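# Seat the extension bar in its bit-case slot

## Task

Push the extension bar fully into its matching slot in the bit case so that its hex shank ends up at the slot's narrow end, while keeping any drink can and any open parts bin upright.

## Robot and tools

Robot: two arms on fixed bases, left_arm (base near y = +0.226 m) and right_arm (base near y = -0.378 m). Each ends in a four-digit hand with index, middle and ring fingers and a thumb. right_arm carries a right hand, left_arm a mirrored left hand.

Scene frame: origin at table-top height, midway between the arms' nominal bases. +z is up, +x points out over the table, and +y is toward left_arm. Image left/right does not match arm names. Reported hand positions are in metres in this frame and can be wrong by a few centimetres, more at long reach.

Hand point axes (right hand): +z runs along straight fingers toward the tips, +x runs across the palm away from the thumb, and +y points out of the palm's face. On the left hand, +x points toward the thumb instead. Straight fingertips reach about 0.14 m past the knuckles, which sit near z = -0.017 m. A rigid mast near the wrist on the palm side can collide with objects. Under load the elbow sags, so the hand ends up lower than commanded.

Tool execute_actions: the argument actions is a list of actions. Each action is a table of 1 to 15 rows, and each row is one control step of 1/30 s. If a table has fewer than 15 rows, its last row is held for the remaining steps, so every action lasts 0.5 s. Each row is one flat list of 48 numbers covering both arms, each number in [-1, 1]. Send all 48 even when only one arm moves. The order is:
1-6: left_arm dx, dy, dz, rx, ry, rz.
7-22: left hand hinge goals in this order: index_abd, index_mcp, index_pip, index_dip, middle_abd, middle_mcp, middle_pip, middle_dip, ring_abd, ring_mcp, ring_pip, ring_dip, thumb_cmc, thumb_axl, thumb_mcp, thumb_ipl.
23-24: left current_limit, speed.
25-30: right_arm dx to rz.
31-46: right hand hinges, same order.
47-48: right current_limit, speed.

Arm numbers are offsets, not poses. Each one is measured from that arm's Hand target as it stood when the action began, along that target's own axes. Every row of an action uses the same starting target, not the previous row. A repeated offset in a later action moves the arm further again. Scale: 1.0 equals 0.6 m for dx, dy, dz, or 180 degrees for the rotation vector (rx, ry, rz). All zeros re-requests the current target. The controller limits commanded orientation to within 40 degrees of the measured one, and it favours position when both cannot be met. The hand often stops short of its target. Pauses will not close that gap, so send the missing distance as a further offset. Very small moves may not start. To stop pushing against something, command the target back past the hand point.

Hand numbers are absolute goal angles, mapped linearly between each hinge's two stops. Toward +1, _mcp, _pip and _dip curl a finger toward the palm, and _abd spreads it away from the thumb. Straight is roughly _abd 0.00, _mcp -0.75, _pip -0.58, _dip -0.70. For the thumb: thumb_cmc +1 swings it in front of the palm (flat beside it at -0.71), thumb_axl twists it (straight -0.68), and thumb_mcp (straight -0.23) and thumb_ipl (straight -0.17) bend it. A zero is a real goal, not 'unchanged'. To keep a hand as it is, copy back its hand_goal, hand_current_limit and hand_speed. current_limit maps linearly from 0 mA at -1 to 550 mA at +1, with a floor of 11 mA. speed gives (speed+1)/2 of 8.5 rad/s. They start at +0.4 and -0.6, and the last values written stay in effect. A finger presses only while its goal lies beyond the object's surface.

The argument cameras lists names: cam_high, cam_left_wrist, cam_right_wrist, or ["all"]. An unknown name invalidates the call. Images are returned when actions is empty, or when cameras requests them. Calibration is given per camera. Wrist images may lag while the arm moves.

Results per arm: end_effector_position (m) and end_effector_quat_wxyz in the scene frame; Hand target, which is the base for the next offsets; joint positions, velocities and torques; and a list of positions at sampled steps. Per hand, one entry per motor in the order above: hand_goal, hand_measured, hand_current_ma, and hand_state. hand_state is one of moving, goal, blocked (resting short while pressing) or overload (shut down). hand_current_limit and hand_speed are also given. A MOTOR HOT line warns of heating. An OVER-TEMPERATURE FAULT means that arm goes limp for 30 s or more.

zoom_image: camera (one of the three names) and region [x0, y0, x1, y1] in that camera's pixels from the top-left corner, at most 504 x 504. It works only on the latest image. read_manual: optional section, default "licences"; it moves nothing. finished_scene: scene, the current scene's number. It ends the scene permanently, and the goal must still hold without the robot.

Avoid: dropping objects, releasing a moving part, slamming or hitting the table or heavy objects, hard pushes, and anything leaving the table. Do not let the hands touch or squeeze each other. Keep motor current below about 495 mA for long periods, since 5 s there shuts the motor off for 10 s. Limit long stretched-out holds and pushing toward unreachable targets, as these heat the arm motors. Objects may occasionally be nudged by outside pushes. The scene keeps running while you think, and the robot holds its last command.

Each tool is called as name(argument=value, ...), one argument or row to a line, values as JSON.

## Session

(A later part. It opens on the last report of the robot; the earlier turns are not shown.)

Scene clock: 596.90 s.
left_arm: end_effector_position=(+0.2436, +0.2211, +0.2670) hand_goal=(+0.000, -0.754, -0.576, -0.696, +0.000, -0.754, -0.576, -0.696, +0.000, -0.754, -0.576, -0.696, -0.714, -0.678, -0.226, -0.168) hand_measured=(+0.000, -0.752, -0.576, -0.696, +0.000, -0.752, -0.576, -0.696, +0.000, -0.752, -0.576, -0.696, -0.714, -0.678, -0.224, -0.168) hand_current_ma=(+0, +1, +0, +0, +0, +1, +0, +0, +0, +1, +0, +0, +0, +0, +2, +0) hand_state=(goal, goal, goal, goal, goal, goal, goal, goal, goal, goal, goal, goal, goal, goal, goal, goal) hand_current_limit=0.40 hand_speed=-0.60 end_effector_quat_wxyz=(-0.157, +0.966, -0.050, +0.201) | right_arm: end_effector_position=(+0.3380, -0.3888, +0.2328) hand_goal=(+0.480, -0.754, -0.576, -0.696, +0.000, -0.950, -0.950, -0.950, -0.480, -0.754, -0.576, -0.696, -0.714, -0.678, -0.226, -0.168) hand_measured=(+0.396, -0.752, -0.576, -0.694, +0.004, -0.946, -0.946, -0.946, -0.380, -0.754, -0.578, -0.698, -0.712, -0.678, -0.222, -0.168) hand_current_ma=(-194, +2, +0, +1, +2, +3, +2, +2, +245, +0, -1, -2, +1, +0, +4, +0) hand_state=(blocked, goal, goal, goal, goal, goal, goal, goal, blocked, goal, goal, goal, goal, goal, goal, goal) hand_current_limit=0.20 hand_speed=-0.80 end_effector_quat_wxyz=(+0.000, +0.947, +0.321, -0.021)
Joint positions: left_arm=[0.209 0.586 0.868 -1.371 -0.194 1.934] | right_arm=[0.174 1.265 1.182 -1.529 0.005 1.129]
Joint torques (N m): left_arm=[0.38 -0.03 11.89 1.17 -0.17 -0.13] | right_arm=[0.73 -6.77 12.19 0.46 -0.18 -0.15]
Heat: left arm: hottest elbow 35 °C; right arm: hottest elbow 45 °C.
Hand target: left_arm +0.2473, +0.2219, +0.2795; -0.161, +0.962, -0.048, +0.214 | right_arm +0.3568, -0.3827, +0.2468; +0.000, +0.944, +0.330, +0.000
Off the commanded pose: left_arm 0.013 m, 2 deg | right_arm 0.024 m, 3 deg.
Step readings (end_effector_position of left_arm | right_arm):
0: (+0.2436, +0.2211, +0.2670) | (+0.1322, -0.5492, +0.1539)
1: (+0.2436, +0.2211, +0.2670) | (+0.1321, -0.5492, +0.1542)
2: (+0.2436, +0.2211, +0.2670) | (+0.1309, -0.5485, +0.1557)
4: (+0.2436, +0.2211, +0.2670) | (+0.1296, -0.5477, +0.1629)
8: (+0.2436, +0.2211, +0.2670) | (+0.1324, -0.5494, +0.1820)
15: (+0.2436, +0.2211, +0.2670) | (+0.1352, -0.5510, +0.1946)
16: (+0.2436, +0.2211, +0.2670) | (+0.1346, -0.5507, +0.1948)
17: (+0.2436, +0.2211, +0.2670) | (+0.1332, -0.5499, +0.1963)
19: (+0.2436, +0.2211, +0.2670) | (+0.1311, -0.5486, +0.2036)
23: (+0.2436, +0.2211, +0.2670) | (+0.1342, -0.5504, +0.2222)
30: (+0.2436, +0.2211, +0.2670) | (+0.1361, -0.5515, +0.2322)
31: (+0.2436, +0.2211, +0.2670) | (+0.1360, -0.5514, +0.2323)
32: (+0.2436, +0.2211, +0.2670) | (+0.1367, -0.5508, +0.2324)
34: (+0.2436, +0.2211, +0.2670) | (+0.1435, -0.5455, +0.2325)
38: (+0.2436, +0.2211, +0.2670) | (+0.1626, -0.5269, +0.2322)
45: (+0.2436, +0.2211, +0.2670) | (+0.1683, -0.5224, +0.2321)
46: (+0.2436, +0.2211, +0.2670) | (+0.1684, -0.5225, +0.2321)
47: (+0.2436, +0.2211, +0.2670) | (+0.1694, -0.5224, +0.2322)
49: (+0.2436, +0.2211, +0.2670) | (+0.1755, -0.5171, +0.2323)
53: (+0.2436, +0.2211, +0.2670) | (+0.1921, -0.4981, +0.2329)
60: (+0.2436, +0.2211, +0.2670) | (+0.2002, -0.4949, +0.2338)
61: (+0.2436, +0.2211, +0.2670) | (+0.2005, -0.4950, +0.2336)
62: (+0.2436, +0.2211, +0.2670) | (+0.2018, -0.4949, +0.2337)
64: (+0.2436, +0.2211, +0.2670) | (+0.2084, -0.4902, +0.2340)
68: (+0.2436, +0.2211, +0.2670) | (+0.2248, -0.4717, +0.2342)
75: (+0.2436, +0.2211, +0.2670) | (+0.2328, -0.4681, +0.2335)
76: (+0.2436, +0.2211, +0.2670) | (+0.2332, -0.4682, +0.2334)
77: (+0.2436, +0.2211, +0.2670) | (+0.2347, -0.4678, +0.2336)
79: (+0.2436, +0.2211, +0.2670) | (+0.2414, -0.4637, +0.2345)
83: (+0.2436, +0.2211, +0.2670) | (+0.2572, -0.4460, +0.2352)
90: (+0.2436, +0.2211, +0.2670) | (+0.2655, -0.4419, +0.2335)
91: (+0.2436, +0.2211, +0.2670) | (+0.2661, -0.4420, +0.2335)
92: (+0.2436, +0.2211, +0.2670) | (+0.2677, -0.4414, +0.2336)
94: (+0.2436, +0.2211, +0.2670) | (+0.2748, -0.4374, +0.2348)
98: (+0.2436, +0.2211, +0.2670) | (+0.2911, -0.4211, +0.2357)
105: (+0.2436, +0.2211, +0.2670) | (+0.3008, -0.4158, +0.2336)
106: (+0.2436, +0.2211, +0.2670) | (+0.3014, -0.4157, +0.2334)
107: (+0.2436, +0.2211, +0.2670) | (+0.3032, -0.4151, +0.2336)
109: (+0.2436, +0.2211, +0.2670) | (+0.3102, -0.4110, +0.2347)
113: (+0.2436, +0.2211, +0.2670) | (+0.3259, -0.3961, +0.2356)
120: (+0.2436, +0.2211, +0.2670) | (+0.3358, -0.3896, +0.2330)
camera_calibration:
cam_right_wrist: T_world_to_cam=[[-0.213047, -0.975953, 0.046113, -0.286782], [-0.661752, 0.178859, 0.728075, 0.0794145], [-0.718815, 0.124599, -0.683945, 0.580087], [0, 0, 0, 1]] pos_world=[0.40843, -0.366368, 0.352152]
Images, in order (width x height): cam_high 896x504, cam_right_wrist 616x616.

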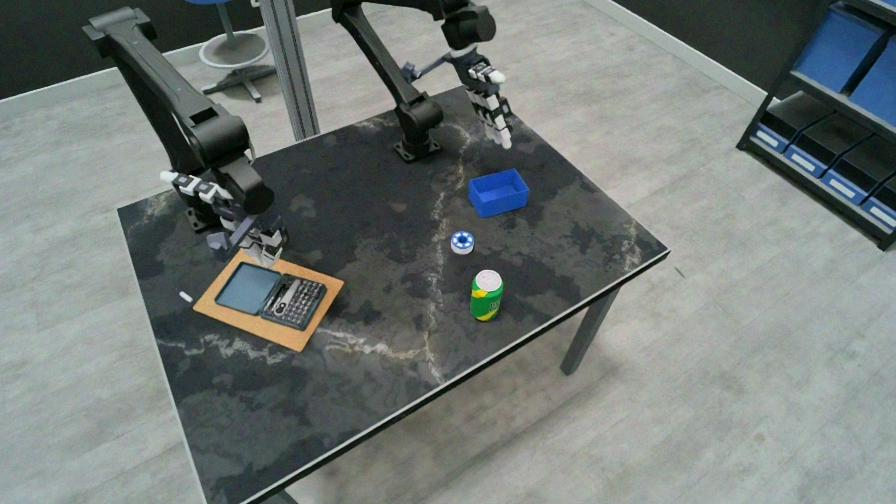

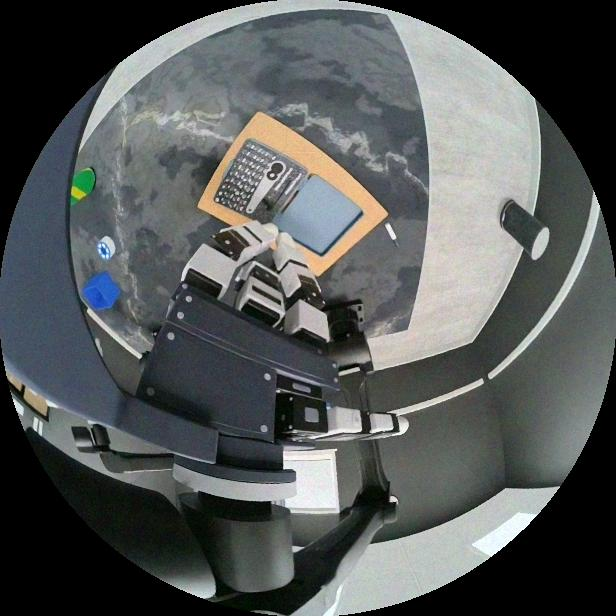

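zoom_image(
  camera="cam_high",
  region=[150, 260, 230, 330],
)

zoom_image(
  camera="cam_right_wrist",
  region=[360, 200, 420, 260],
)

Scaled by 6.300 from the camera's 896x504 image, which has a finer 1280x720 frame.

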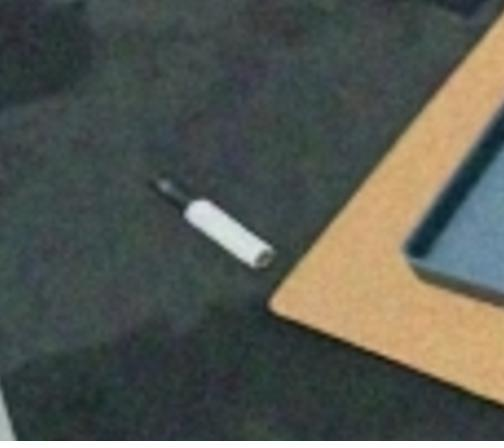

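Scaled by 8.400 from the camera's 616x616 image, which has a finer 880x880 frame.

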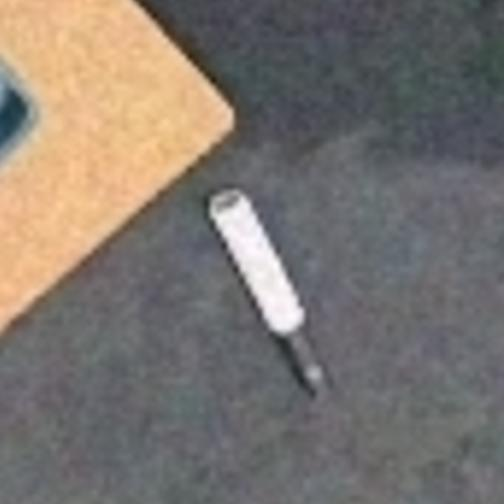

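execute_actions(
  actions=[
    [[0,0,0,0,0,0,0,-0.754,-0.576,-0.696,0,-0.754,-0.576,-0.696,0,-0.754,-0.576,-0.696,-0.714,-0.678,-0.226,-0.168,0.4,-0.6,-0.074,-0.0057,0,0,0,0.0903,0.2,-0.754,-0.576,-0.696,0,-0.95,-0.95,-0.95,-0.2,-0.754,-0.576,-0.696,-0.714,-0.678,-0.226,-0.168,0.2,-0.6]],
    [[0,0,0,0,0,0,0,-0.754,-0.576,-0.696,0,-0.754,-0.576,-0.696,0,-0.754,-0.576,-0.696,-0.714,-0.678,-0.226,-0.168,0.4,-0.6,-0.0725,0.0152,0,0,0,0.0903,0.2,-0.754,-0.576,-0.696,0,-0.95,-0.95,-0.95,-0.2,-0.754,-0.576,-0.696,-0.714,-0.678,-0.226,-0.168,0.2,-0.6]],
    [[0,0,0,0,0,0,0,-0.754,-0.576,-0.696,0,-0.754,-0.576,-0.696,0,-0.754,-0.576,-0.696,-0.714,-0.678,-0.226,-0.168,0.4,-0.6,-0.0655,0.0348,0,0,0,0.0903,0.2,-0.754,-0.576,-0.696,0,-0.95,-0.95,-0.95,-0.2,-0.754,-0.576,-0.696,-0.714,-0.678,-0.226,-0.168,0.2,-0.6]],
    [[0,0,0,0,0,0,0,-0.754,-0.576,-0.696,0,-0.754,-0.576,-0.696,0,-0.754,-0.576,-0.696,-0.714,-0.678,-0.226,-0.168,0.4,-0.6,-0.053,0.0518,0,0,0,0.0903,0.2,-0.754,-0.576,-0.696,0,-0.95,-0.95,-0.95,-0.2,-0.754,-0.576,-0.696,-0.714,-0.678,-0.226,-0.168,0.2,-0.6]],
    [[0,0,0,0,0,0,0,-0.754,-0.576,-0.696,0,-0.754,-0.576,-0.696,0,-0.754,-0.576,-0.696,-0.714,-0.678,-0.226,-0.168,0.4,-0.6,-0.0365,0.0647,0,0,0,0.0903,0.2,-0.754,-0.576,-0.696,0,-0.95,-0.95,-0.95,-0.2,-0.754,-0.576,-0.696,-0.714,-0.678,-0.226,-0.168,0.2,-0.6]],
    [[0,0,0,0,0,0,0,-0.754,-0.576,-0.696,0,-0.754,-0.576,-0.696,0,-0.754,-0.576,-0.696,-0.714,-0.678,-0.226,-0.168,0.4,-0.6,-0.0168,0.0722,0,0,0,0.0903,0.2,-0.754,-0.576,-0.696,0,-0.95,-0.95,-0.95,-0.2,-0.754,-0.576,-0.696,-0.714,-0.678,-0.226,-0.168,0.2,-0.6]],
    [[0,0,0,0,0,0,0,-0.754,-0.576,-0.696,0,-0.754,-0.576,-0.696,0,-0.754,-0.576,-0.696,-0.714,-0.678,-0.226,-0.168,0.4,-0.6,0,0,0.0765,0,0,0,0.2,-0.754,-0.576,-0.696,0,-0.95,-0.95,-0.95,-0.2,-0.754,-0.576,-0.696,-0.714,-0.678,-0.226,-0.168,0.2,-0.6]],
    [[0,0,0,0,0,0,0,-0.754,-0.576,-0.696,0,-0.754,-0.576,-0.696,0,-0.754,-0.576,-0.696,-0.714,-0.678,-0.226,-0.168,0.4,-0.6,0,0,0.0765,0,0,0,0.2,-0.754,-0.576,-0.696,0,-0.95,-0.95,-0.95,-0.2,-0.754,-0.576,-0.696,-0.714,-0.678,-0.226,-0.168,0.2,-0.6]],
  ],
  cameras=["cam_right_wrist","cam_high"],
)

zoom_image(
  camera="cam_right_wrist",
  region=[220, 160, 340, 280],
)

Scene clock: 674.17 s.
left_arm: end_effector_position=(+0.2436, +0.2211, +0.2670) hand_goal=(+0.000, -0.754, -0.576, -0.696, +0.000, -0.754, -0.576, -0.696, +0.000, -0.754, -0.576, -0.696, -0.714, -0.678, -0.226, -0.168) hand_measured=(+0.000, -0.752, -0.576, -0.696, +0.000, -0.752, -0.576, -0.696, +0.000, -0.752, -0.576, -0.696, -0.714, -0.678, -0.224, -0.168) hand_current_ma=(+0, +1, +0, +0, +0, +1, +0, +0, +0, +1, +0, +0, +0, +0, +2, +0) hand_state=(goal, goal, goal, goal, goal, goal, goal, goal, goal, goal, goal, goal, goal, goal, goal, goal) hand_current_limit=0.40 hand_speed=-0.60 end_effector_quat_wxyz=(-0.157, +0.966, -0.050, +0.201) | right_arm: end_effector_position=(+0.1362, -0.5299, +0.1572) hand_goal=(+0.200, -0.754, -0.576, -0.696, +0.000, -0.950, -0.950, -0.950, -0.200, -0.754, -0.576, -0.696, -0.714, -0.678, -0.226, -0.168) hand_measured=(+0.202, -0.752, -0.576, -0.694, +0.002, -0.946, -0.946, -0.946, -0.202, -0.752, -0.578, -0.698, -0.712, -0.678, -0.222, -0.168) hand_current_ma=(+1, +1, +0, +1, +2, +4, +2, +2, -1, +1, -1, -2, +1, +0, +4, +0) hand_state=(goal, goal, goal, goal, goal, goal, goal, goal, goal, goal, goal, goal, goal, goal, goal, goal) hand_current_limit=0.20 hand_speed=-0.60 end_effector_quat_wxyz=(-0.011, +0.884, -0.467, -0.001)
Joint positions: left_arm=[0.209 0.586 0.868 -1.371 -0.194 1.934] | right_arm=[-0.505 1.095 0.851 -1.329 -0.023 2.076]
Joint torques (N m): left_arm=[0.38 -0.09 11.89 1.18 -0.17 -0.13] | right_arm=[-0.79 -4.25 8.23 0.59 -0.12 0.08]
Heat: left arm: hottest elbow 35 °C; right arm: hottest elbow 44 °C.
Hand target: left_arm +0.2473, +0.2219, +0.2795; -0.161, +0.962, -0.048, +0.214 | right_arm +0.1358, -0.5323, +0.1549; +0.000, +0.870, -0.493, +0.000
Off the commanded pose: left_arm 0.013 m, 2 deg | right_arm 0.003 m, 4 deg.
joint sent to its limit (right arm) — joint 6 (wrist roll), upper limit. The joint targets still meet the commanded pose.
Step readings (end_effector_position of left_arm | right_arm):
0: (+0.2436, +0.2211, +0.2670) | (+0.3380, -0.3887, +0.2328)
1: (+0.2436, +0.2211, +0.2670) | (+0.3380, -0.3888, +0.2328)
2: (+0.2436, +0.2211, +0.2670) | (+0.3372, -0.3888, +0.2327)
4: (+0.2436, +0.2211, +0.2670) | (+0.3337, -0.3901, +0.2327)
8: (+0.2436, +0.2211, +0.2670) | (+0.3261, -0.3958, +0.2359)
15: (+0.2436, +0.2211, +0.2670) | (+0.3189, -0.4019, +0.2404)
16: (+0.2436, +0.2211, +0.2670) | (+0.3184, -0.4020, +0.2404)
17: (+0.2436, +0.2211, +0.2670) | (+0.3169, -0.4033, +0.2405)
19: (+0.2436, +0.2211, +0.2670) | (+0.3117, -0.4073, +0.2414)
23: (+0.2436, +0.2211, +0.2670) | (+0.2990, -0.4202, +0.2453)
30: (+0.2436, +0.2211, +0.2670) | (+0.2903, -0.4266, +0.2492)
31: (+0.2436, +0.2211, +0.2670) | (+0.2896, -0.4267, +0.2489)
32: (+0.2436, +0.2211, +0.2670) | (+0.2877, -0.4278, +0.2484)
34: (+0.2436, +0.2211, +0.2670) | (+0.2800, -0.4323, +0.2466)
38: (+0.2436, +0.2211, +0.2670) | (+0.2632, -0.4467, +0.2448)
45: (+0.2436, +0.2211, +0.2670) | (+0.2545, -0.4531, +0.2476)
46: (+0.2436, +0.2211, +0.2670) | (+0.2541, -0.4531, +0.2476)
47: (+0.2436, +0.2211, +0.2670) | (+0.2522, -0.4540, +0.2472)
49: (+0.2436, +0.2211, +0.2670) | (+0.2444, -0.4584, +0.2458)
53: (+0.2436, +0.2211, +0.2670) | (+0.2259, -0.4740, +0.2449)
60: (+0.2436, +0.2211, +0.2670) | (+0.2173, -0.4797, +0.2473)
61: (+0.2436, +0.2211, +0.2670) | (+0.2170, -0.4797, +0.2473)
62: (+0.2436, +0.2211, +0.2670) | (+0.2154, -0.4805, +0.2470)
64: (+0.2436, +0.2211, +0.2670) | (+0.2078, -0.4849, +0.2459)
68: (+0.2436, +0.2211, +0.2670) | (+0.1880, -0.5009, +0.2453)
75: (+0.2436, +0.2211, +0.2670) | (+0.1799, -0.5063, +0.2471)
76: (+0.2436, +0.2211, +0.2670) | (+0.1798, -0.5063, +0.2471)
77: (+0.2436, +0.2211, +0.2670) | (+0.1783, -0.5068, +0.2468)
79: (+0.2436, +0.2211, +0.2670) | (+0.1707, -0.5103, +0.2453)
83: (+0.2436, +0.2211, +0.2670) | (+0.1489, -0.5275, +0.2459)
90: (+0.2436, +0.2211, +0.2670) | (+0.1414, -0.5328, +0.2470)
91: (+0.2436, +0.2211, +0.2670) | (+0.1412, -0.5327, +0.2468)
92: (+0.2436, +0.2211, +0.2670) | (+0.1411, -0.5326, +0.2450)
94: (+0.2436, +0.2211, +0.2670) | (+0.1403, -0.5321, +0.2346)
98: (+0.2436, +0.2211, +0.2670) | (+0.1336, -0.5286, +0.2109)
105: (+0.2436, +0.2211, +0.2670) | (+0.1354, -0.5295, +0.2033)
106: (+0.2436, +0.2211, +0.2670) | (+0.1357, -0.5296, +0.2030)
107: (+0.2436, +0.2211, +0.2670) | (+0.1366, -0.5300, +0.2008)
109: (+0.2436, +0.2211, +0.2670) | (+0.1386, -0.5311, +0.1908)
113: (+0.2436, +0.2211, +0.2670) | (+0.1338, -0.5286, +0.1680)
120: (+0.2436, +0.2211, +0.2670) | (+0.1355, -0.5295, +0.1574)
camera_calibration:
cam_right_wrist: T_world_to_cam=[[-0.963235, 0.267845, 0.0209262, 0.301266], [0.200434, 0.664568, 0.719844, 0.167363], [0.1789, 0.697573, -0.69382, 0.583957], [0, 0, 0, 1]] pos_world=[0.152175, -0.59927, 0.278381]
Images, in order (width x height): cam_high 896x504, cam_right_wrist 616x616.

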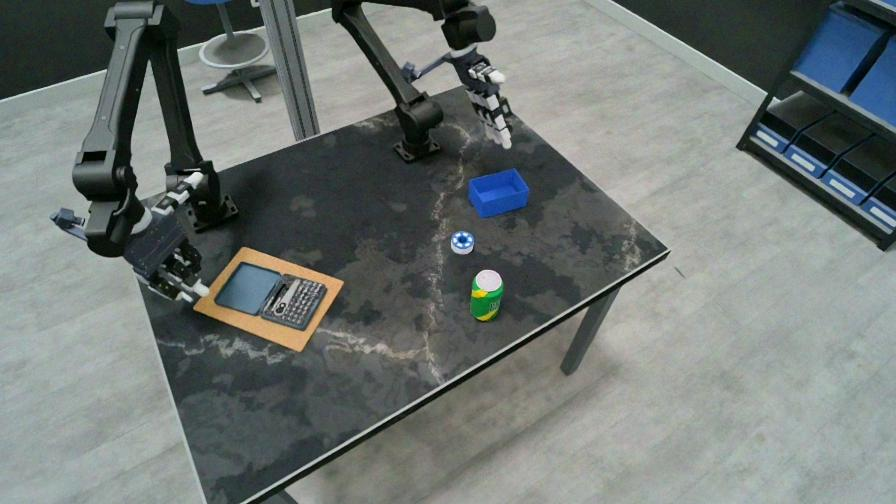

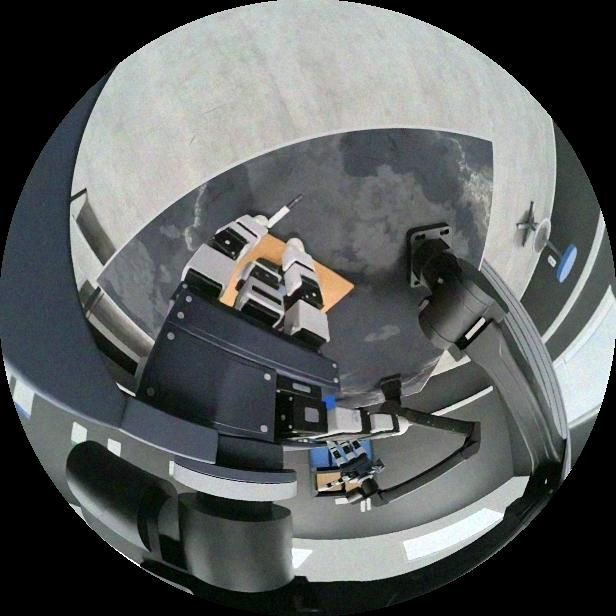

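Scaled by 4.200 from the camera's 616x616 image, which has a finer 880x880 frame.

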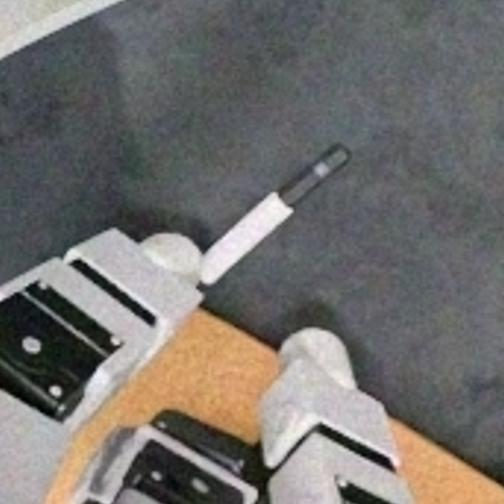

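execute_actions(
  actions=[
    [[0,0,0,0,0,0,0,-0.754,-0.576,-0.696,0,-0.754,-0.576,-0.696,0,-0.754,-0.576,-0.696,-0.714,-0.678,-0.226,-0.168,0.4,-0.6,0.0112,0.0112,0.02,0,0,-0.0144,0.25,-0.754,-0.576,-0.696,0,-0.95,-0.95,-0.95,-0.25,-0.754,-0.576,-0.696,-0.714,-0.678,-0.226,-0.168,0.2,-0.6]],
    [[0,0,0,0,0,0,0,-0.754,-0.576,-0.696,0,-0.754,-0.576,-0.696,0,-0.754,-0.576,-0.696,-0.714,-0.678,-0.226,-0.168,0.4,-0.6,0,0,0.025,0,0,0,0.27,-0.754,-0.576,-0.696,0,-0.95,-0.95,-0.95,-0.27,-0.754,-0.576,-0.696,-0.714,-0.678,-0.226,-0.168,0.2,-0.6]],
  ],
  cameras=["cam_right_wrist"],
)

zoom_image(
  camera="cam_right_wrist",
  region=[240, 180, 340, 280],
)

Scene clock: 687.83 s.
left_arm: end_effector_position=(+0.2436, +0.2211, +0.2670) hand_goal=(+0.000, -0.754, -0.576, -0.696, +0.000, -0.754, -0.576, -0.696, +0.000, -0.754, -0.576, -0.696, -0.714, -0.678, -0.226, -0.168) hand_measured=(+0.000, -0.752, -0.576, -0.696, +0.000, -0.752, -0.576, -0.696, +0.000, -0.752, -0.576, -0.696, -0.714, -0.678, -0.224, -0.168) hand_current_ma=(+0, +1, +0, +0, +0, +1, +0, +0, +0, +1, +0, +0, +0, +0, +2, +0) hand_state=(goal, goal, goal, goal, goal, goal, goal, goal, goal, goal, goal, goal, goal, goal, goal, goal) hand_current_limit=0.40 hand_speed=-0.60 end_effector_quat_wxyz=(-0.157, +0.966, -0.050, +0.201) | right_arm: end_effector_position=(+0.1351, -0.5362, +0.1316) hand_goal=(+0.270, -0.754, -0.576, -0.696, +0.000, -0.950, -0.950, -0.950, -0.270, -0.754, -0.576, -0.696, -0.714, -0.678, -0.226, -0.168) hand_measured=(+0.264, -0.752, -0.576, -0.694, +0.002, -0.946, -0.946, -0.946, -0.262, -0.752, -0.578, -0.698, -0.712, -0.678, -0.222, -0.168) hand_current_ma=(-4, +1, +0, +1, +2, +4, +2, +2, +6, +1, -1, -2, +1, +0, +4, +0) hand_state=(goal, goal, goal, goal, goal, goal, goal, goal, goal, goal, goal, goal, goal, goal, goal, goal) hand_current_limit=0.20 hand_speed=-0.60 end_effector_quat_wxyz=(-0.002, +0.882, -0.472, +0.002)
Joint positions: left_arm=[0.209 0.586 0.868 -1.371 -0.194 1.934] | right_arm=[-0.518 1.12 0.797 -1.243 -0.005 2.073]
Joint torques (N m): left_arm=[0.38 -0.09 11.89 1.18 -0.17 -0.13] | right_arm=[-0.85 -4.19 7.75 0.65 0.03 -0.17]
Heat: left arm: hottest elbow 35 °C; right arm: hottest elbow 43 °C.
Hand target: left_arm +0.2473, +0.2219, +0.2795; -0.161, +0.962, -0.048, +0.214 | right_arm +0.1334, -0.5415, +0.1279; +0.000, +0.881, -0.473, +0.000
Off the commanded pose: left_arm 0.013 m, 2 deg | right_arm 0.007 m, 0 deg.
Step readings (end_effector_position of left_arm | right_arm):
0: (+0.2436, +0.2211, +0.2670) | (+0.1362, -0.5299, +0.1572)
1: (+0.2436, +0.2211, +0.2670) | (+0.1363, -0.5299, +0.1572)
2: (+0.2436, +0.2211, +0.2670) | (+0.1365, -0.5306, +0.1569)
4: (+0.2436, +0.2211, +0.2670) | (+0.1371, -0.5328, +0.1551)
8: (+0.2436, +0.2211, +0.2670) | (+0.1354, -0.5350, +0.1501)
15: (+0.2436, +0.2211, +0.2670) | (+0.1350, -0.5361, +0.1471)
16: (+0.2436, +0.2211, +0.2670) | (+0.1351, -0.5362, +0.1471)
17: (+0.2436, +0.2211, +0.2670) | (+0.1355, -0.5363, +0.1461)
19: (+0.2436, +0.2211, +0.2670) | (+0.1364, -0.5368, +0.1429)
23: (+0.2436, +0.2211, +0.2670) | (+0.1347, -0.5360, +0.1352)
30: (+0.2436, +0.2211, +0.2670) | (+0.1350, -0.5361, +0.1316)
camera_calibration:
cam_right_wrist: T_world_to_cam=[[-0.960568, 0.2774, 0.0189096, 0.307407], [0.209165, 0.67613, 0.706469, 0.197074], [0.183189, 0.682567, -0.707492, 0.56391], [0, 0, 0, 1]] pos_world=[0.150762, -0.603429, 0.253922]
Images, in order (width x height): cam_right_wrist 616x616.

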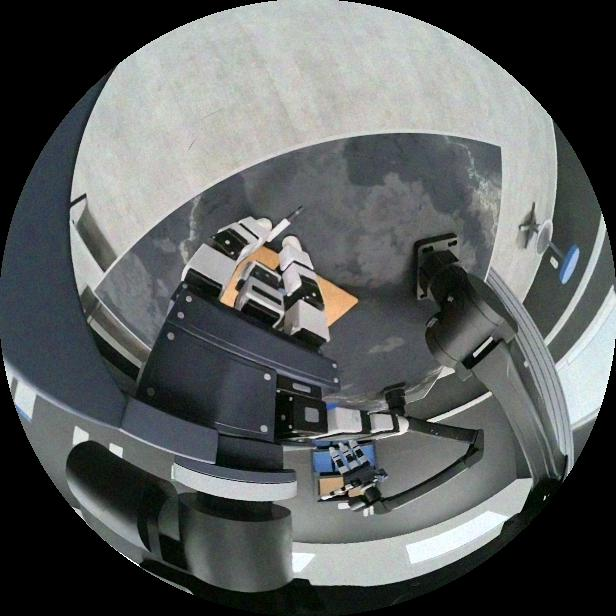

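Scaled by 5.040 from the camera's 616x616 image, which has a finer 880x880 frame.

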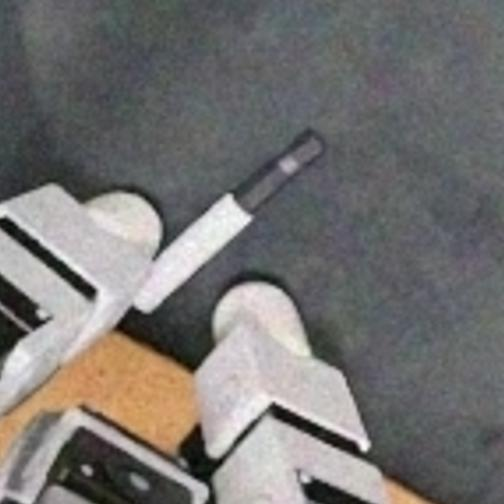

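execute_actions(
  actions=[
    [[0,0,0,0,0,0,0,-0.754,-0.576,-0.696,0,-0.754,-0.576,-0.696,0,-0.754,-0.576,-0.696,-0.714,-0.678,-0.226,-0.168,0.4,-0.6,0.0067,0.0183,0.004,0,0,0,0.27,-0.754,-0.576,-0.696,0,-0.95,-0.95,-0.95,-0.27,-0.754,-0.576,-0.696,-0.714,-0.678,-0.226,-0.168,0.2,-0.6]],
  ],
  cameras=["cam_right_wrist"],
)

zoom_image(
  camera="cam_right_wrist",
  region=[240, 180, 340, 280],
)

Scene clock: 696.43 s.
left_arm: end_effector_position=(+0.2436, +0.2211, +0.2670) hand_goal=(+0.000, -0.754, -0.576, -0.696, +0.000, -0.754, -0.576, -0.696, +0.000, -0.754, -0.576, -0.696, -0.714, -0.678, -0.226, -0.168) hand_measured=(+0.000, -0.752, -0.576, -0.696, +0.000, -0.752, -0.576, -0.696, +0.000, -0.752, -0.576, -0.696, -0.714, -0.678, -0.224, -0.168) hand_current_ma=(+0, +1, +0, +0, +0, +1, +0, +0, +0, +1, +0, +0, +0, +0, +2, +0) hand_state=(goal, goal, goal, goal, goal, goal, goal, goal, goal, goal, goal, goal, goal, goal, goal, goal) hand_current_limit=0.40 hand_speed=-0.60 end_effector_quat_wxyz=(-0.157, +0.966, -0.050, +0.201) | right_arm: end_effector_position=(+0.1287, -0.5464, +0.1295) hand_goal=(+0.270, -0.754, -0.576, -0.696, +0.000, -0.950, -0.950, -0.950, -0.270, -0.754, -0.576, -0.696, -0.714, -0.678, -0.226, -0.168) hand_measured=(+0.266, -0.752, -0.576, -0.694, +0.002, -0.946, -0.946, -0.946, -0.264, -0.754, -0.578, -0.698, -0.712, -0.678, -0.222, -0.168) hand_current_ma=(-3, +0, +0, +1, +2, +4, +2, +2, +5, +0, -1, -2, +1, +0, +4, +0) hand_state=(goal, goal, goal, goal, goal, goal, goal, goal, goal, goal, goal, goal, goal, goal, goal, goal) hand_current_limit=0.20 hand_speed=-0.60 end_effector_quat_wxyz=(-0.001, +0.882, -0.472, +0.002)
Joint positions: left_arm=[0.209 0.586 0.868 -1.371 -0.194 1.934] | right_arm=[-0.56 1.12 0.791 -1.237 -0.003 2.032]
Joint torques (N m): left_arm=[0.38 -0.09 11.9 1.18 -0.17 -0.13] | right_arm=[-0.67 -4.25 7.61 0.64 -0.03 -0.16]
Heat: left arm: hottest elbow 35 °C; right arm: hottest elbow 43 °C.
Hand target: left_arm +0.2473, +0.2219, +0.2795; -0.161, +0.962, -0.048, +0.214 | right_arm +0.1266, -0.5510, +0.1255; +0.000, +0.881, -0.473, +0.000
Off the commanded pose: left_arm 0.013 m, 2 deg | right_arm 0.006 m, 0 deg.
Step readings (end_effector_position of left_arm | right_arm):
0: (+0.2436, +0.2211, +0.2670) | (+0.1352, -0.5363, +0.1316)
1: (+0.2436, +0.2211, +0.2670) | (+0.1352, -0.5363, +0.1316)
2: (+0.2436, +0.2211, +0.2670) | (+0.1348, -0.5370, +0.1316)
4: (+0.2436, +0.2211, +0.2670) | (+0.1337, -0.5391, +0.1313)
8: (+0.2436, +0.2211, +0.2670) | (+0.1297, -0.5437, +0.1299)
15: (+0.2436, +0.2211, +0.2670) | (+0.1285, -0.5461, +0.1295)
camera_calibration:
cam_right_wrist: T_world_to_cam=[[-0.960234, 0.278558, 0.0188626, 0.304742], [0.210342, 0.677349, 0.70495, 0.207542], [0.183593, 0.680884, -0.709006, 0.569785], [0, 0, 0, 1]] pos_world=[0.14436, -0.613425, 0.251926]
Images, in order (width x height): cam_right_wrist 616x616.

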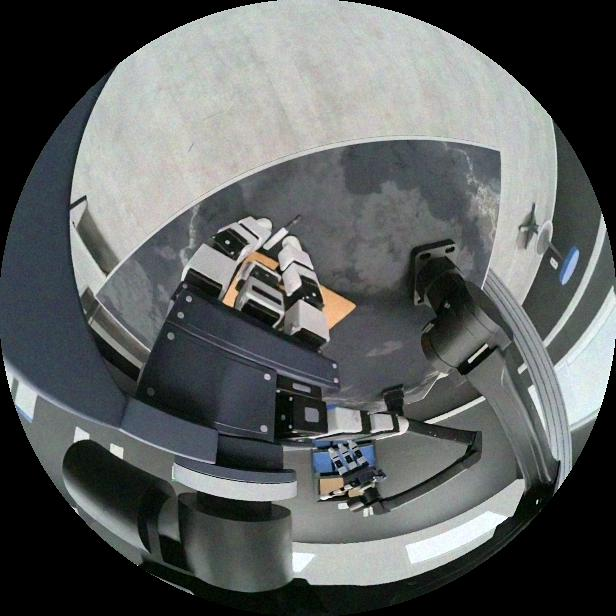

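Scaled by 5.040 from the camera's 616x616 image, which has a finer 880x880 frame.

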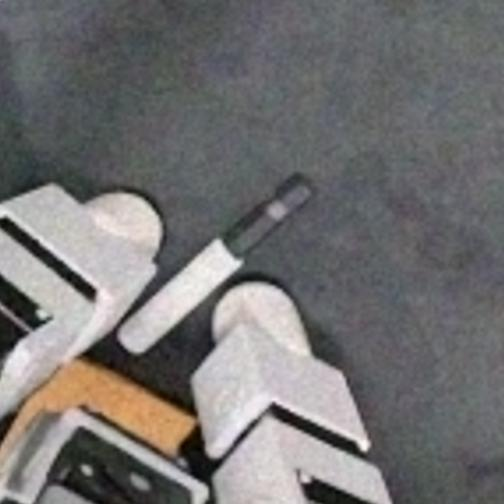

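execute_actions(
  actions=[
    [[0,0,0,0,0,0,0,-0.754,-0.576,-0.696,0,-0.754,-0.576,-0.696,0,-0.754,-0.576,-0.696,-0.714,-0.678,-0.226,-0.168,0.4,-0.6,0,0,0.015,0,0,0,0.31,-0.754,-0.576,-0.696,0,-0.95,-0.95,-0.95,-0.31,-0.754,-0.576,-0.696,-0.714,-0.678,-0.226,-0.168,0.2,-0.8]],
    [[0,0,0,0,0,0,0,-0.754,-0.576,-0.696,0,-0.754,-0.576,-0.696,0,-0.754,-0.576,-0.696,-0.714,-0.678,-0.226,-0.168,0.4,-0.6,0,0,0.012,0,0,0,0.35,-0.754,-0.576,-0.696,0,-0.95,-0.95,-0.95,-0.35,-0.754,-0.576,-0.696,-0.714,-0.678,-0.226,-0.168,0.2,-0.8]],
    [[0,0,0,0,0,0,0,-0.754,-0.576,-0.696,0,-0.754,-0.576,-0.696,0,-0.754,-0.576,-0.696,-0.714,-0.678,-0.226,-0.168,0.4,-0.6,0,0,0.006,0,0,0,0.37,-0.754,-0.576,-0.696,0,-0.95,-0.95,-0.95,-0.36,-0.754,-0.576,-0.696,-0.714,-0.678,-0.226,-0.168,0.2,-0.8]],
  ],
  cameras=["cam_right_wrist"],
)

zoom_image(
  camera="cam_right_wrist",
  region=[240, 180, 340, 280],
)

Scene clock: 706.10 s.
left_arm: end_effector_position=(+0.2436, +0.2211, +0.2670) hand_goal=(+0.000, -0.754, -0.576, -0.696, +0.000, -0.754, -0.576, -0.696, +0.000, -0.754, -0.576, -0.696, -0.714, -0.678, -0.226, -0.168) hand_measured=(+0.000, -0.752, -0.576, -0.696, +0.000, -0.752, -0.576, -0.696, +0.000, -0.752, -0.576, -0.696, -0.714, -0.678, -0.224, -0.168) hand_current_ma=(+0, +1, +0, +0, +0, +1, +0, +0, +0, +1, +0, +0, +0, +0, +2, +0) hand_state=(goal, goal, goal, goal, goal, goal, goal, goal, goal, goal, goal, goal, goal, goal, goal, goal) hand_current_limit=0.40 hand_speed=-0.60 end_effector_quat_wxyz=(-0.157, +0.966, -0.050, +0.201) | right_arm: end_effector_position=(+0.1313, -0.5483, +0.1211) hand_goal=(+0.370, -0.754, -0.576, -0.696, +0.000, -0.950, -0.950, -0.950, -0.360, -0.754, -0.576, -0.696, -0.714, -0.678, -0.226, -0.168) hand_measured=(+0.338, -0.748, -0.572, -0.694, +0.002, -0.946, -0.946, -0.946, -0.348, -0.748, -0.572, -0.696, -0.712, -0.678, -0.222, -0.168) hand_current_ma=(-48, +7, +2, +1, +2, +4, +2, +2, +13, +7, +3, +0, +1, +0, +4, +0) hand_state=(blocked, goal, goal, goal, goal, goal, goal, goal, goal, goal, goal, goal, goal, goal, goal, goal) hand_current_limit=0.20 hand_speed=-0.80 end_effector_quat_wxyz=(+0.000, +0.882, -0.472, +0.012)
Joint positions: left_arm=[0.209 0.586 0.868 -1.371 -0.194 1.934] | right_arm=[-0.56 1.124 0.773 -1.196 -0.001 2.032]
Joint torques (N m): left_arm=[0.38 -0.09 11.89 1.17 -0.17 -0.13] | right_arm=[-0.67 -2.96 6.08 1.35 -0.1 -0.16]
Heat: left arm: hottest elbow 35 °C; right arm: hottest elbow 43 °C.
Hand target: left_arm +0.2473, +0.2219, +0.2795; -0.161, +0.962, -0.048, +0.214 | right_arm +0.1267, -0.5510, +0.1057; +0.000, +0.881, -0.473, +0.001
Off the commanded pose: left_arm 0.013 m, 2 deg | right_arm 0.016 m, 1 deg.
Step readings (end_effector_position of left_arm | right_arm):
0: (+0.2436, +0.2211, +0.2670) | (+0.1287, -0.5465, +0.1295)
1: (+0.2436, +0.2211, +0.2670) | (+0.1288, -0.5465, +0.1295)
2: (+0.2436, +0.2211, +0.2670) | (+0.1289, -0.5466, +0.1290)
4: (+0.2436, +0.2211, +0.2670) | (+0.1294, -0.5469, +0.1271)
8: (+0.2436, +0.2211, +0.2670) | (+0.1292, -0.5468, +0.1236)
15: (+0.2436, +0.2211, +0.2670) | (+0.1299, -0.5472, +0.1234)
16: (+0.2436, +0.2211, +0.2670) | (+0.1300, -0.5473, +0.1233)
17: (+0.2436, +0.2211, +0.2670) | (+0.1302, -0.5474, +0.1228)
19: (+0.2436, +0.2211, +0.2670) | (+0.1310, -0.5481, +0.1216)
23: (+0.2436, +0.2211, +0.2670) | (+0.1310, -0.5481, +0.1214)
30: (+0.2436, +0.2211, +0.2670) | (+0.1310, -0.5481, +0.1214)
31: (+0.2436, +0.2211, +0.2670) | (+0.1311, -0.5481, +0.1214)
32: (+0.2436, +0.2211, +0.2670) | (+0.1310, -0.5481, +0.1213)
34: (+0.2436, +0.2211, +0.2670) | (+0.1311, -0.5481, +0.1211)
38: (+0.2436, +0.2211, +0.2670) | (+0.1312, -0.5482, +0.1211)
45: (+0.2436, +0.2211, +0.2670) | (+0.1313, -0.5483, +0.1211)
camera_calibration:
cam_right_wrist: T_world_to_cam=[[-0.96059, 0.277966, 0.00103966, 0.309803], [0.198962, 0.684948, 0.7009, 0.220219], [0.194114, 0.673485, -0.713259, 0.559703], [0, 0, 0, 1]] pos_world=[0.145132, -0.613904, 0.244539]
Images, in order (width x height): cam_right_wrist 616x616.

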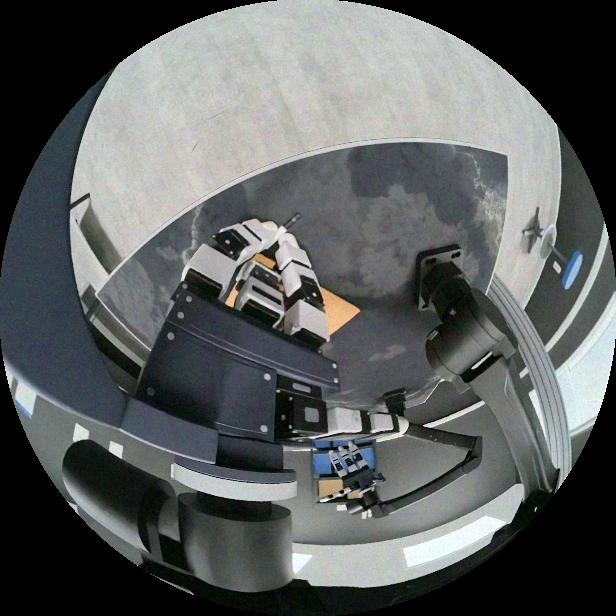

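Scaled by 5.040 from the camera's 616x616 image, which has a finer 880x880 frame.

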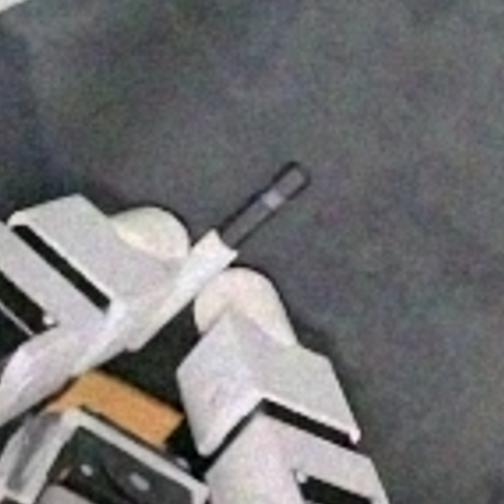

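execute_actions(
  actions=[
    [[0,0,0,0,0,0,0,-0.754,-0.576,-0.696,0,-0.754,-0.576,-0.696,0,-0.754,-0.576,-0.696,-0.714,-0.678,-0.226,-0.168,0.4,-0.6,0,0,0,0,0,0,0.57,-0.754,-0.576,-0.696,0,-0.95,-0.95,-0.95,-0.57,-0.754,-0.576,-0.696,-0.714,-0.678,-0.226,-0.168,0.65,-0.8]],
    [[0,0,0,0,0,0,0,-0.754,-0.576,-0.696,0,-0.754,-0.576,-0.696,0,-0.754,-0.576,-0.696,-0.714,-0.678,-0.226,-0.168,0.4,-0.6,0,0,-0.02,0,0,0,0.57,-0.754,-0.576,-0.696,0,-0.95,-0.95,-0.95,-0.57,-0.754,-0.576,-0.696,-0.714,-0.678,-0.226,-0.168,0.65,-0.8]],
    [[0,0,0,0,0,0,0,-0.754,-0.576,-0.696,0,-0.754,-0.576,-0.696,0,-0.754,-0.576,-0.696,-0.714,-0.678,-0.226,-0.168,0.4,-0.6,0,0,-0.02,0,0,0,0.57,-0.754,-0.576,-0.696,0,-0.95,-0.95,-0.95,-0.57,-0.754,-0.576,-0.696,-0.714,-0.678,-0.226,-0.168,0.65,-0.8]],
    [[0,0,0,0,0,0,0,-0.754,-0.576,-0.696,0,-0.754,-0.576,-0.696,0,-0.754,-0.576,-0.696,-0.714,-0.678,-0.226,-0.168,0.4,-0.6,0,0,-0.02,0,0,0,0.57,-0.754,-0.576,-0.696,0,-0.95,-0.95,-0.95,-0.57,-0.754,-0.576,-0.696,-0.714,-0.678,-0.226,-0.168,0.65,-0.8]],
  ],
  cameras=["cam_right_wrist"],
)

zoom_image(
  camera="cam_right_wrist",
  region=[240, 180, 340, 280],
)

Scene clock: 719.50 s.
left_arm: end_effector_position=(+0.2436, +0.2211, +0.2670) hand_goal=(+0.000, -0.754, -0.576, -0.696, +0.000, -0.754, -0.576, -0.696, +0.000, -0.754, -0.576, -0.696, -0.714, -0.678, -0.226, -0.168) hand_measured=(+0.000, -0.752, -0.576, -0.696, +0.000, -0.752, -0.576, -0.696, +0.000, -0.752, -0.576, -0.696, -0.714, -0.678, -0.224, -0.168) hand_current_ma=(+0, +1, +0, +0, +0, +1, +0, +0, +0, +1, +0, +0, +0, +0, +2, +0) hand_state=(goal, goal, goal, goal, goal, goal, goal, goal, goal, goal, goal, goal, goal, goal, goal, goal) hand_current_limit=0.40 hand_speed=-0.60 end_effector_quat_wxyz=(-0.157, +0.966, -0.050, +0.201) | right_arm: end_effector_position=(+0.1167, -0.5402, +0.1263) hand_goal=(+0.570, -0.754, -0.576, -0.696, +0.000, -0.950, -0.950, -0.950, -0.570, -0.754, -0.576, -0.696, -0.714, -0.678, -0.226, -0.168) hand_measured=(+0.352, -0.750, -0.574, -0.694, +0.002, -0.948, -0.948, -0.946, -0.358, -0.756, -0.578, -0.698, -0.712, -0.678, -0.222, -0.168) hand_current_ma=(-454, +3, +2, +1, +2, +2, +2, +2, +454, -1, -1, -1, +1, +0, +4, +0) hand_state=(blocked, goal, goal, goal, goal, goal, goal, goal, blocked, goal, goal, goal, goal, goal, goal, goal) hand_current_limit=0.65 hand_speed=-0.80 end_effector_quat_wxyz=(-0.001, +0.882, -0.471, -0.020)
Joint positions: left_arm=[0.209 0.586 0.868 -1.371 -0.194 1.934] | right_arm=[-0.56 1.119 0.773 -1.265 -0.001 2.03]
Joint torques (N m): left_arm=[0.38 -0.03 11.89 1.18 -0.17 -0.13] | right_arm=[-0.67 -5.3 11.18 -0.14 -0.08 -0.16]
Heat: left arm: hottest elbow 35 °C; right arm: hottest elbow 41 °C.
Hand target: left_arm +0.2473, +0.2219, +0.2795; -0.161, +0.962, -0.048, +0.214 | right_arm +0.1265, -0.5509, +0.1417; +0.000, +0.881, -0.473, +0.000
Off the commanded pose: left_arm 0.013 m, 2 deg | right_arm 0.021 m, 2 deg.
Step readings (end_effector_position of left_arm | right_arm):
0: (+0.2436, +0.2211, +0.2670) | (+0.1313, -0.5483, +0.1211)
1: (+0.2436, +0.2211, +0.2670) | (+0.1313, -0.5483, +0.1211)
2: (+0.2436, +0.2211, +0.2670) | (+0.1313, -0.5483, +0.1211)
4: (+0.2436, +0.2211, +0.2670) | (+0.1313, -0.5483, +0.1211)
8: (+0.2436, +0.2211, +0.2670) | (+0.1313, -0.5483, +0.1209)
15: (+0.2436, +0.2211, +0.2670) | (+0.1313, -0.5483, +0.1209)
16: (+0.2436, +0.2211, +0.2670) | (+0.1313, -0.5483, +0.1209)
17: (+0.2436, +0.2211, +0.2670) | (+0.1313, -0.5483, +0.1209)
19: (+0.2436, +0.2211, +0.2670) | (+0.1313, -0.5483, +0.1209)
23: (+0.2436, +0.2211, +0.2670) | (+0.1310, -0.5481, +0.1210)
30: (+0.2436, +0.2211, +0.2670) | (+0.1310, -0.5481, +0.1210)
31: (+0.2436, +0.2211, +0.2670) | (+0.1310, -0.5481, +0.1210)
32: (+0.2436, +0.2211, +0.2670) | (+0.1305, -0.5478, +0.1212)
34: (+0.2436, +0.2211, +0.2670) | (+0.1289, -0.5469, +0.1218)
38: (+0.2436, +0.2211, +0.2670) | (+0.1278, -0.5465, +0.1221)
45: (+0.2436, +0.2211, +0.2670) | (+0.1268, -0.5460, +0.1225)
46: (+0.2436, +0.2211, +0.2670) | (+0.1267, -0.5459, +0.1225)
47: (+0.2436, +0.2211, +0.2670) | (+0.1260, -0.5455, +0.1228)
49: (+0.2436, +0.2211, +0.2670) | (+0.1231, -0.5438, +0.1239)
53: (+0.2436, +0.2211, +0.2670) | (+0.1185, -0.5412, +0.1254)
60: (+0.2436, +0.2211, +0.2670) | (+0.1169, -0.5402, +0.1262)
camera_calibration:
cam_right_wrist: T_world_to_cam=[[-0.959146, 0.275897, 0.0626136, 0.284459], [0.237101, 0.663158, 0.709933, 0.196531], [0.154346, 0.695775, -0.70148, 0.57598], [0, 0, 0, 1]] pos_world=[0.13734, -0.609565, 0.246704]
Images, in order (width x height): cam_right_wrist 616x616.

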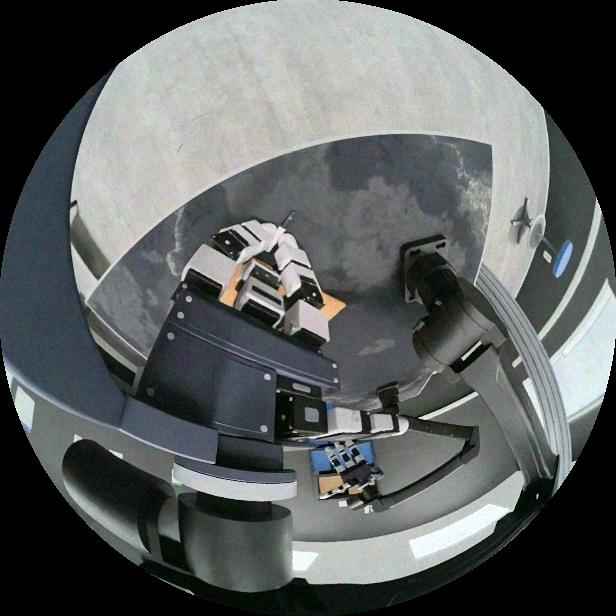

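Scaled by 5.040 from the camera's 616x616 image, which has a finer 880x880 frame.

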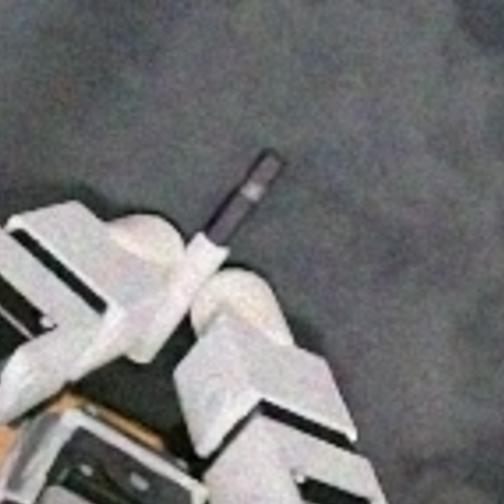

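execute_actions(
  actions=[
    [[0,0,0,0,0,0,0,-0.754,-0.576,-0.696,0,-0.754,-0.576,-0.696,0,-0.754,-0.576,-0.696,-0.714,-0.678,-0.226,-0.168,0.4,-0.6,0,0,-0.02,0,0,0,0.57,-0.754,-0.576,-0.696,0,-0.95,-0.95,-0.95,-0.57,-0.754,-0.576,-0.696,-0.714,-0.678,-0.226,-0.168,0.65,-0.8]],
    [[0,0,0,0,0,0,0,-0.754,-0.576,-0.696,0,-0.754,-0.576,-0.696,0,-0.754,-0.576,-0.696,-0.714,-0.678,-0.226,-0.168,0.4,-0.6,0,0,-0.02,0,0,0,0.57,-0.754,-0.576,-0.696,0,-0.95,-0.95,-0.95,-0.57,-0.754,-0.576,-0.696,-0.714,-0.678,-0.226,-0.168,0.65,-0.8]],
  ],
  cameras=["cam_right_wrist","cam_high"],
)

zoom_image(
  camera="cam_right_wrist",
  region=[240, 180, 340, 280],
)

zoom_image(
  camera="cam_high",
  region=[130, 230, 230, 330],
)

Scene clock: 736.97 s.
left_arm: end_effector_position=(+0.2436, +0.2211, +0.2670) hand_goal=(+0.000, -0.754, -0.576, -0.696, +0.000, -0.754, -0.576, -0.696, +0.000, -0.754, -0.576, -0.696, -0.714, -0.678, -0.226, -0.168) hand_measured=(+0.000, -0.752, -0.576, -0.696, +0.000, -0.752, -0.576, -0.696, +0.000, -0.752, -0.576, -0.696, -0.714, -0.678, -0.224, -0.168) hand_current_ma=(+0, +1, +0, +0, +0, +1, +0, +0, +0, +1, +0, +0, +0, +0, +2, +0) hand_state=(goal, goal, goal, goal, goal, goal, goal, goal, goal, goal, goal, goal, goal, goal, goal, goal) hand_current_limit=0.40 hand_speed=-0.60 end_effector_quat_wxyz=(-0.157, +0.966, -0.050, +0.201) | right_arm: end_effector_position=(+0.1174, -0.5405, +0.1500) hand_goal=(+0.570, -0.754, -0.576, -0.696, +0.000, -0.950, -0.950, -0.950, -0.570, -0.754, -0.576, -0.696, -0.714, -0.678, -0.226, -0.168) hand_measured=(+0.352, -0.750, -0.574, -0.694, +0.002, -0.948, -0.948, -0.946, -0.358, -0.756, -0.578, -0.698, -0.712, -0.678, -0.222, -0.168) hand_current_ma=(-454, +3, +2, +1, +2, +2, +2, +2, +454, -1, -1, -1, +1, +0, +4, +0) hand_state=(blocked, goal, goal, goal, goal, goal, goal, goal, blocked, goal, goal, goal, goal, goal, goal, goal) hand_current_limit=0.65 hand_speed=-0.80 end_effector_quat_wxyz=(-0.001, +0.882, -0.471, -0.019)
Joint positions: left_arm=[0.209 0.586 0.868 -1.371 -0.194 1.934] | right_arm=[-0.56 1.098 0.823 -1.335 -0.001 2.03]
Joint torques (N m): left_arm=[0.38 -0.09 11.89 1.18 -0.17 -0.13] | right_arm=[-0.73 -4.95 11.47 -0.17 -0.08 -0.16]
Heat: left arm: hottest elbow 36 °C; right arm: hottest elbow 42 °C.
Hand target: left_arm +0.2473, +0.2219, +0.2795; -0.161, +0.962, -0.048, +0.214 | right_arm +0.1265, -0.5509, +0.1656; +0.000, +0.881, -0.473, +0.000
Off the commanded pose: left_arm 0.013 m, 2 deg | right_arm 0.021 m, 2 deg.
Step readings (end_effector_position of left_arm | right_arm):
0: (+0.2436, +0.2211, +0.2670) | (+0.1167, -0.5402, +0.1263)
1: (+0.2436, +0.2211, +0.2670) | (+0.1166, -0.5401, +0.1263)
2: (+0.2436, +0.2211, +0.2670) | (+0.1162, -0.5398, +0.1268)
4: (+0.2436, +0.2211, +0.2670) | (+0.1153, -0.5394, +0.1290)
8: (+0.2436, +0.2211, +0.2670) | (+0.1162, -0.5398, +0.1351)
15: (+0.2436, +0.2211, +0.2670) | (+0.1173, -0.5405, +0.1384)
16: (+0.2436, +0.2211, +0.2670) | (+0.1171, -0.5403, +0.1385)
17: (+0.2436, +0.2211, +0.2670) | (+0.1167, -0.5401, +0.1391)
19: (+0.2436, +0.2211, +0.2670) | (+0.1159, -0.5397, +0.1412)
23: (+0.2436, +0.2211, +0.2670) | (+0.1167, -0.5401, +0.1467)
30: (+0.2436, +0.2211, +0.2670) | (+0.1176, -0.5407, +0.1499)
camera_calibration:
cam_right_wrist: T_world_to_cam=[[-0.959229, 0.275873, 0.0614376, 0.28385], [0.236304, 0.663567, 0.709816, 0.180177], [0.155051, 0.695394, -0.701703, 0.592467], [0, 0, 0, 1]] pos_world=[0.137838, -0.609864, 0.270405]
Images, in order (width x height): cam_high 896x504, cam_right_wrist 616x616.

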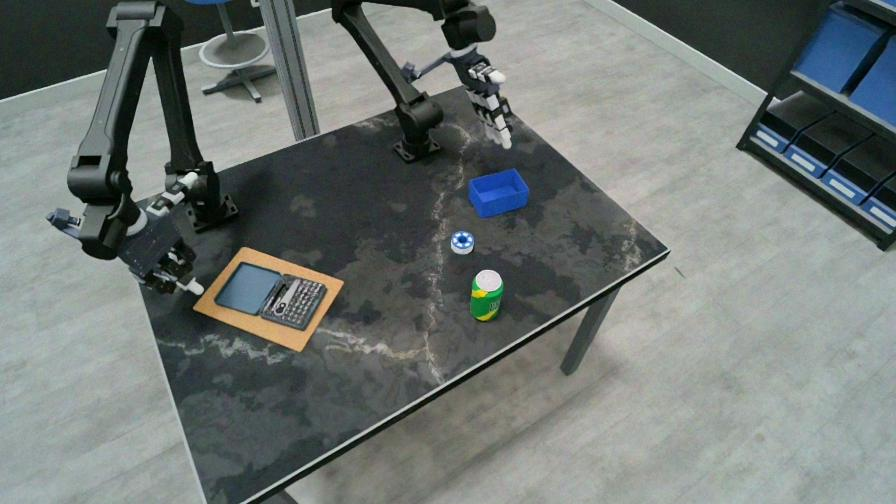

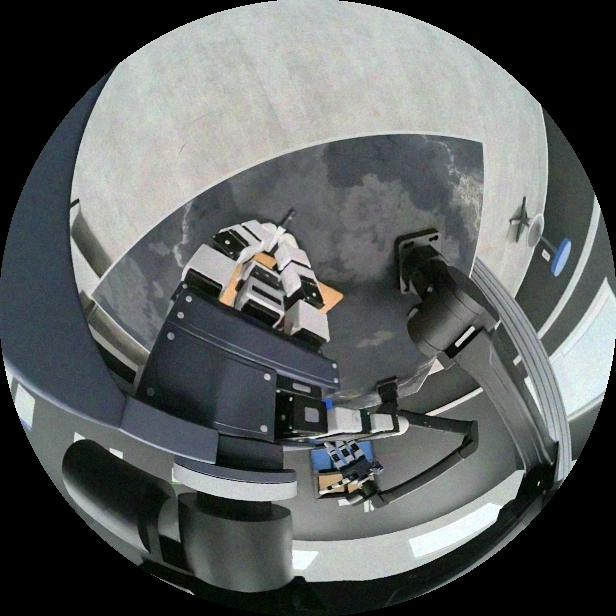

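Scaled by 5.040 from the camera's 616x616 image, which has a finer 880x880 frame.

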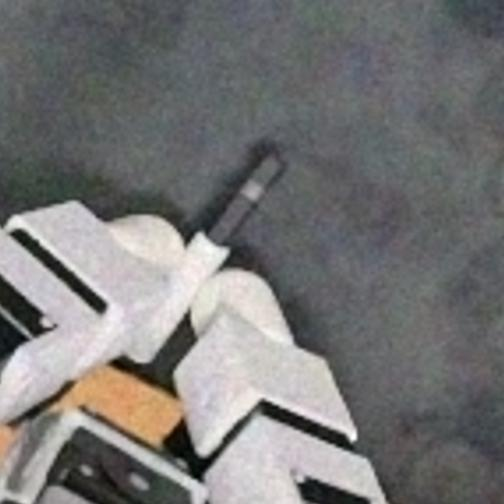

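Scaled by 5.040 from the camera's 896x504 image, which has a finer 1280x720 frame.

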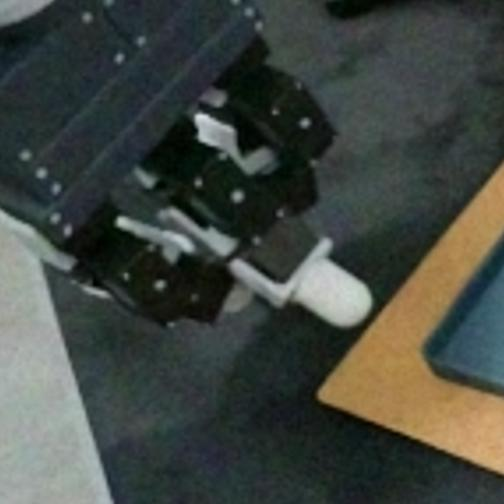

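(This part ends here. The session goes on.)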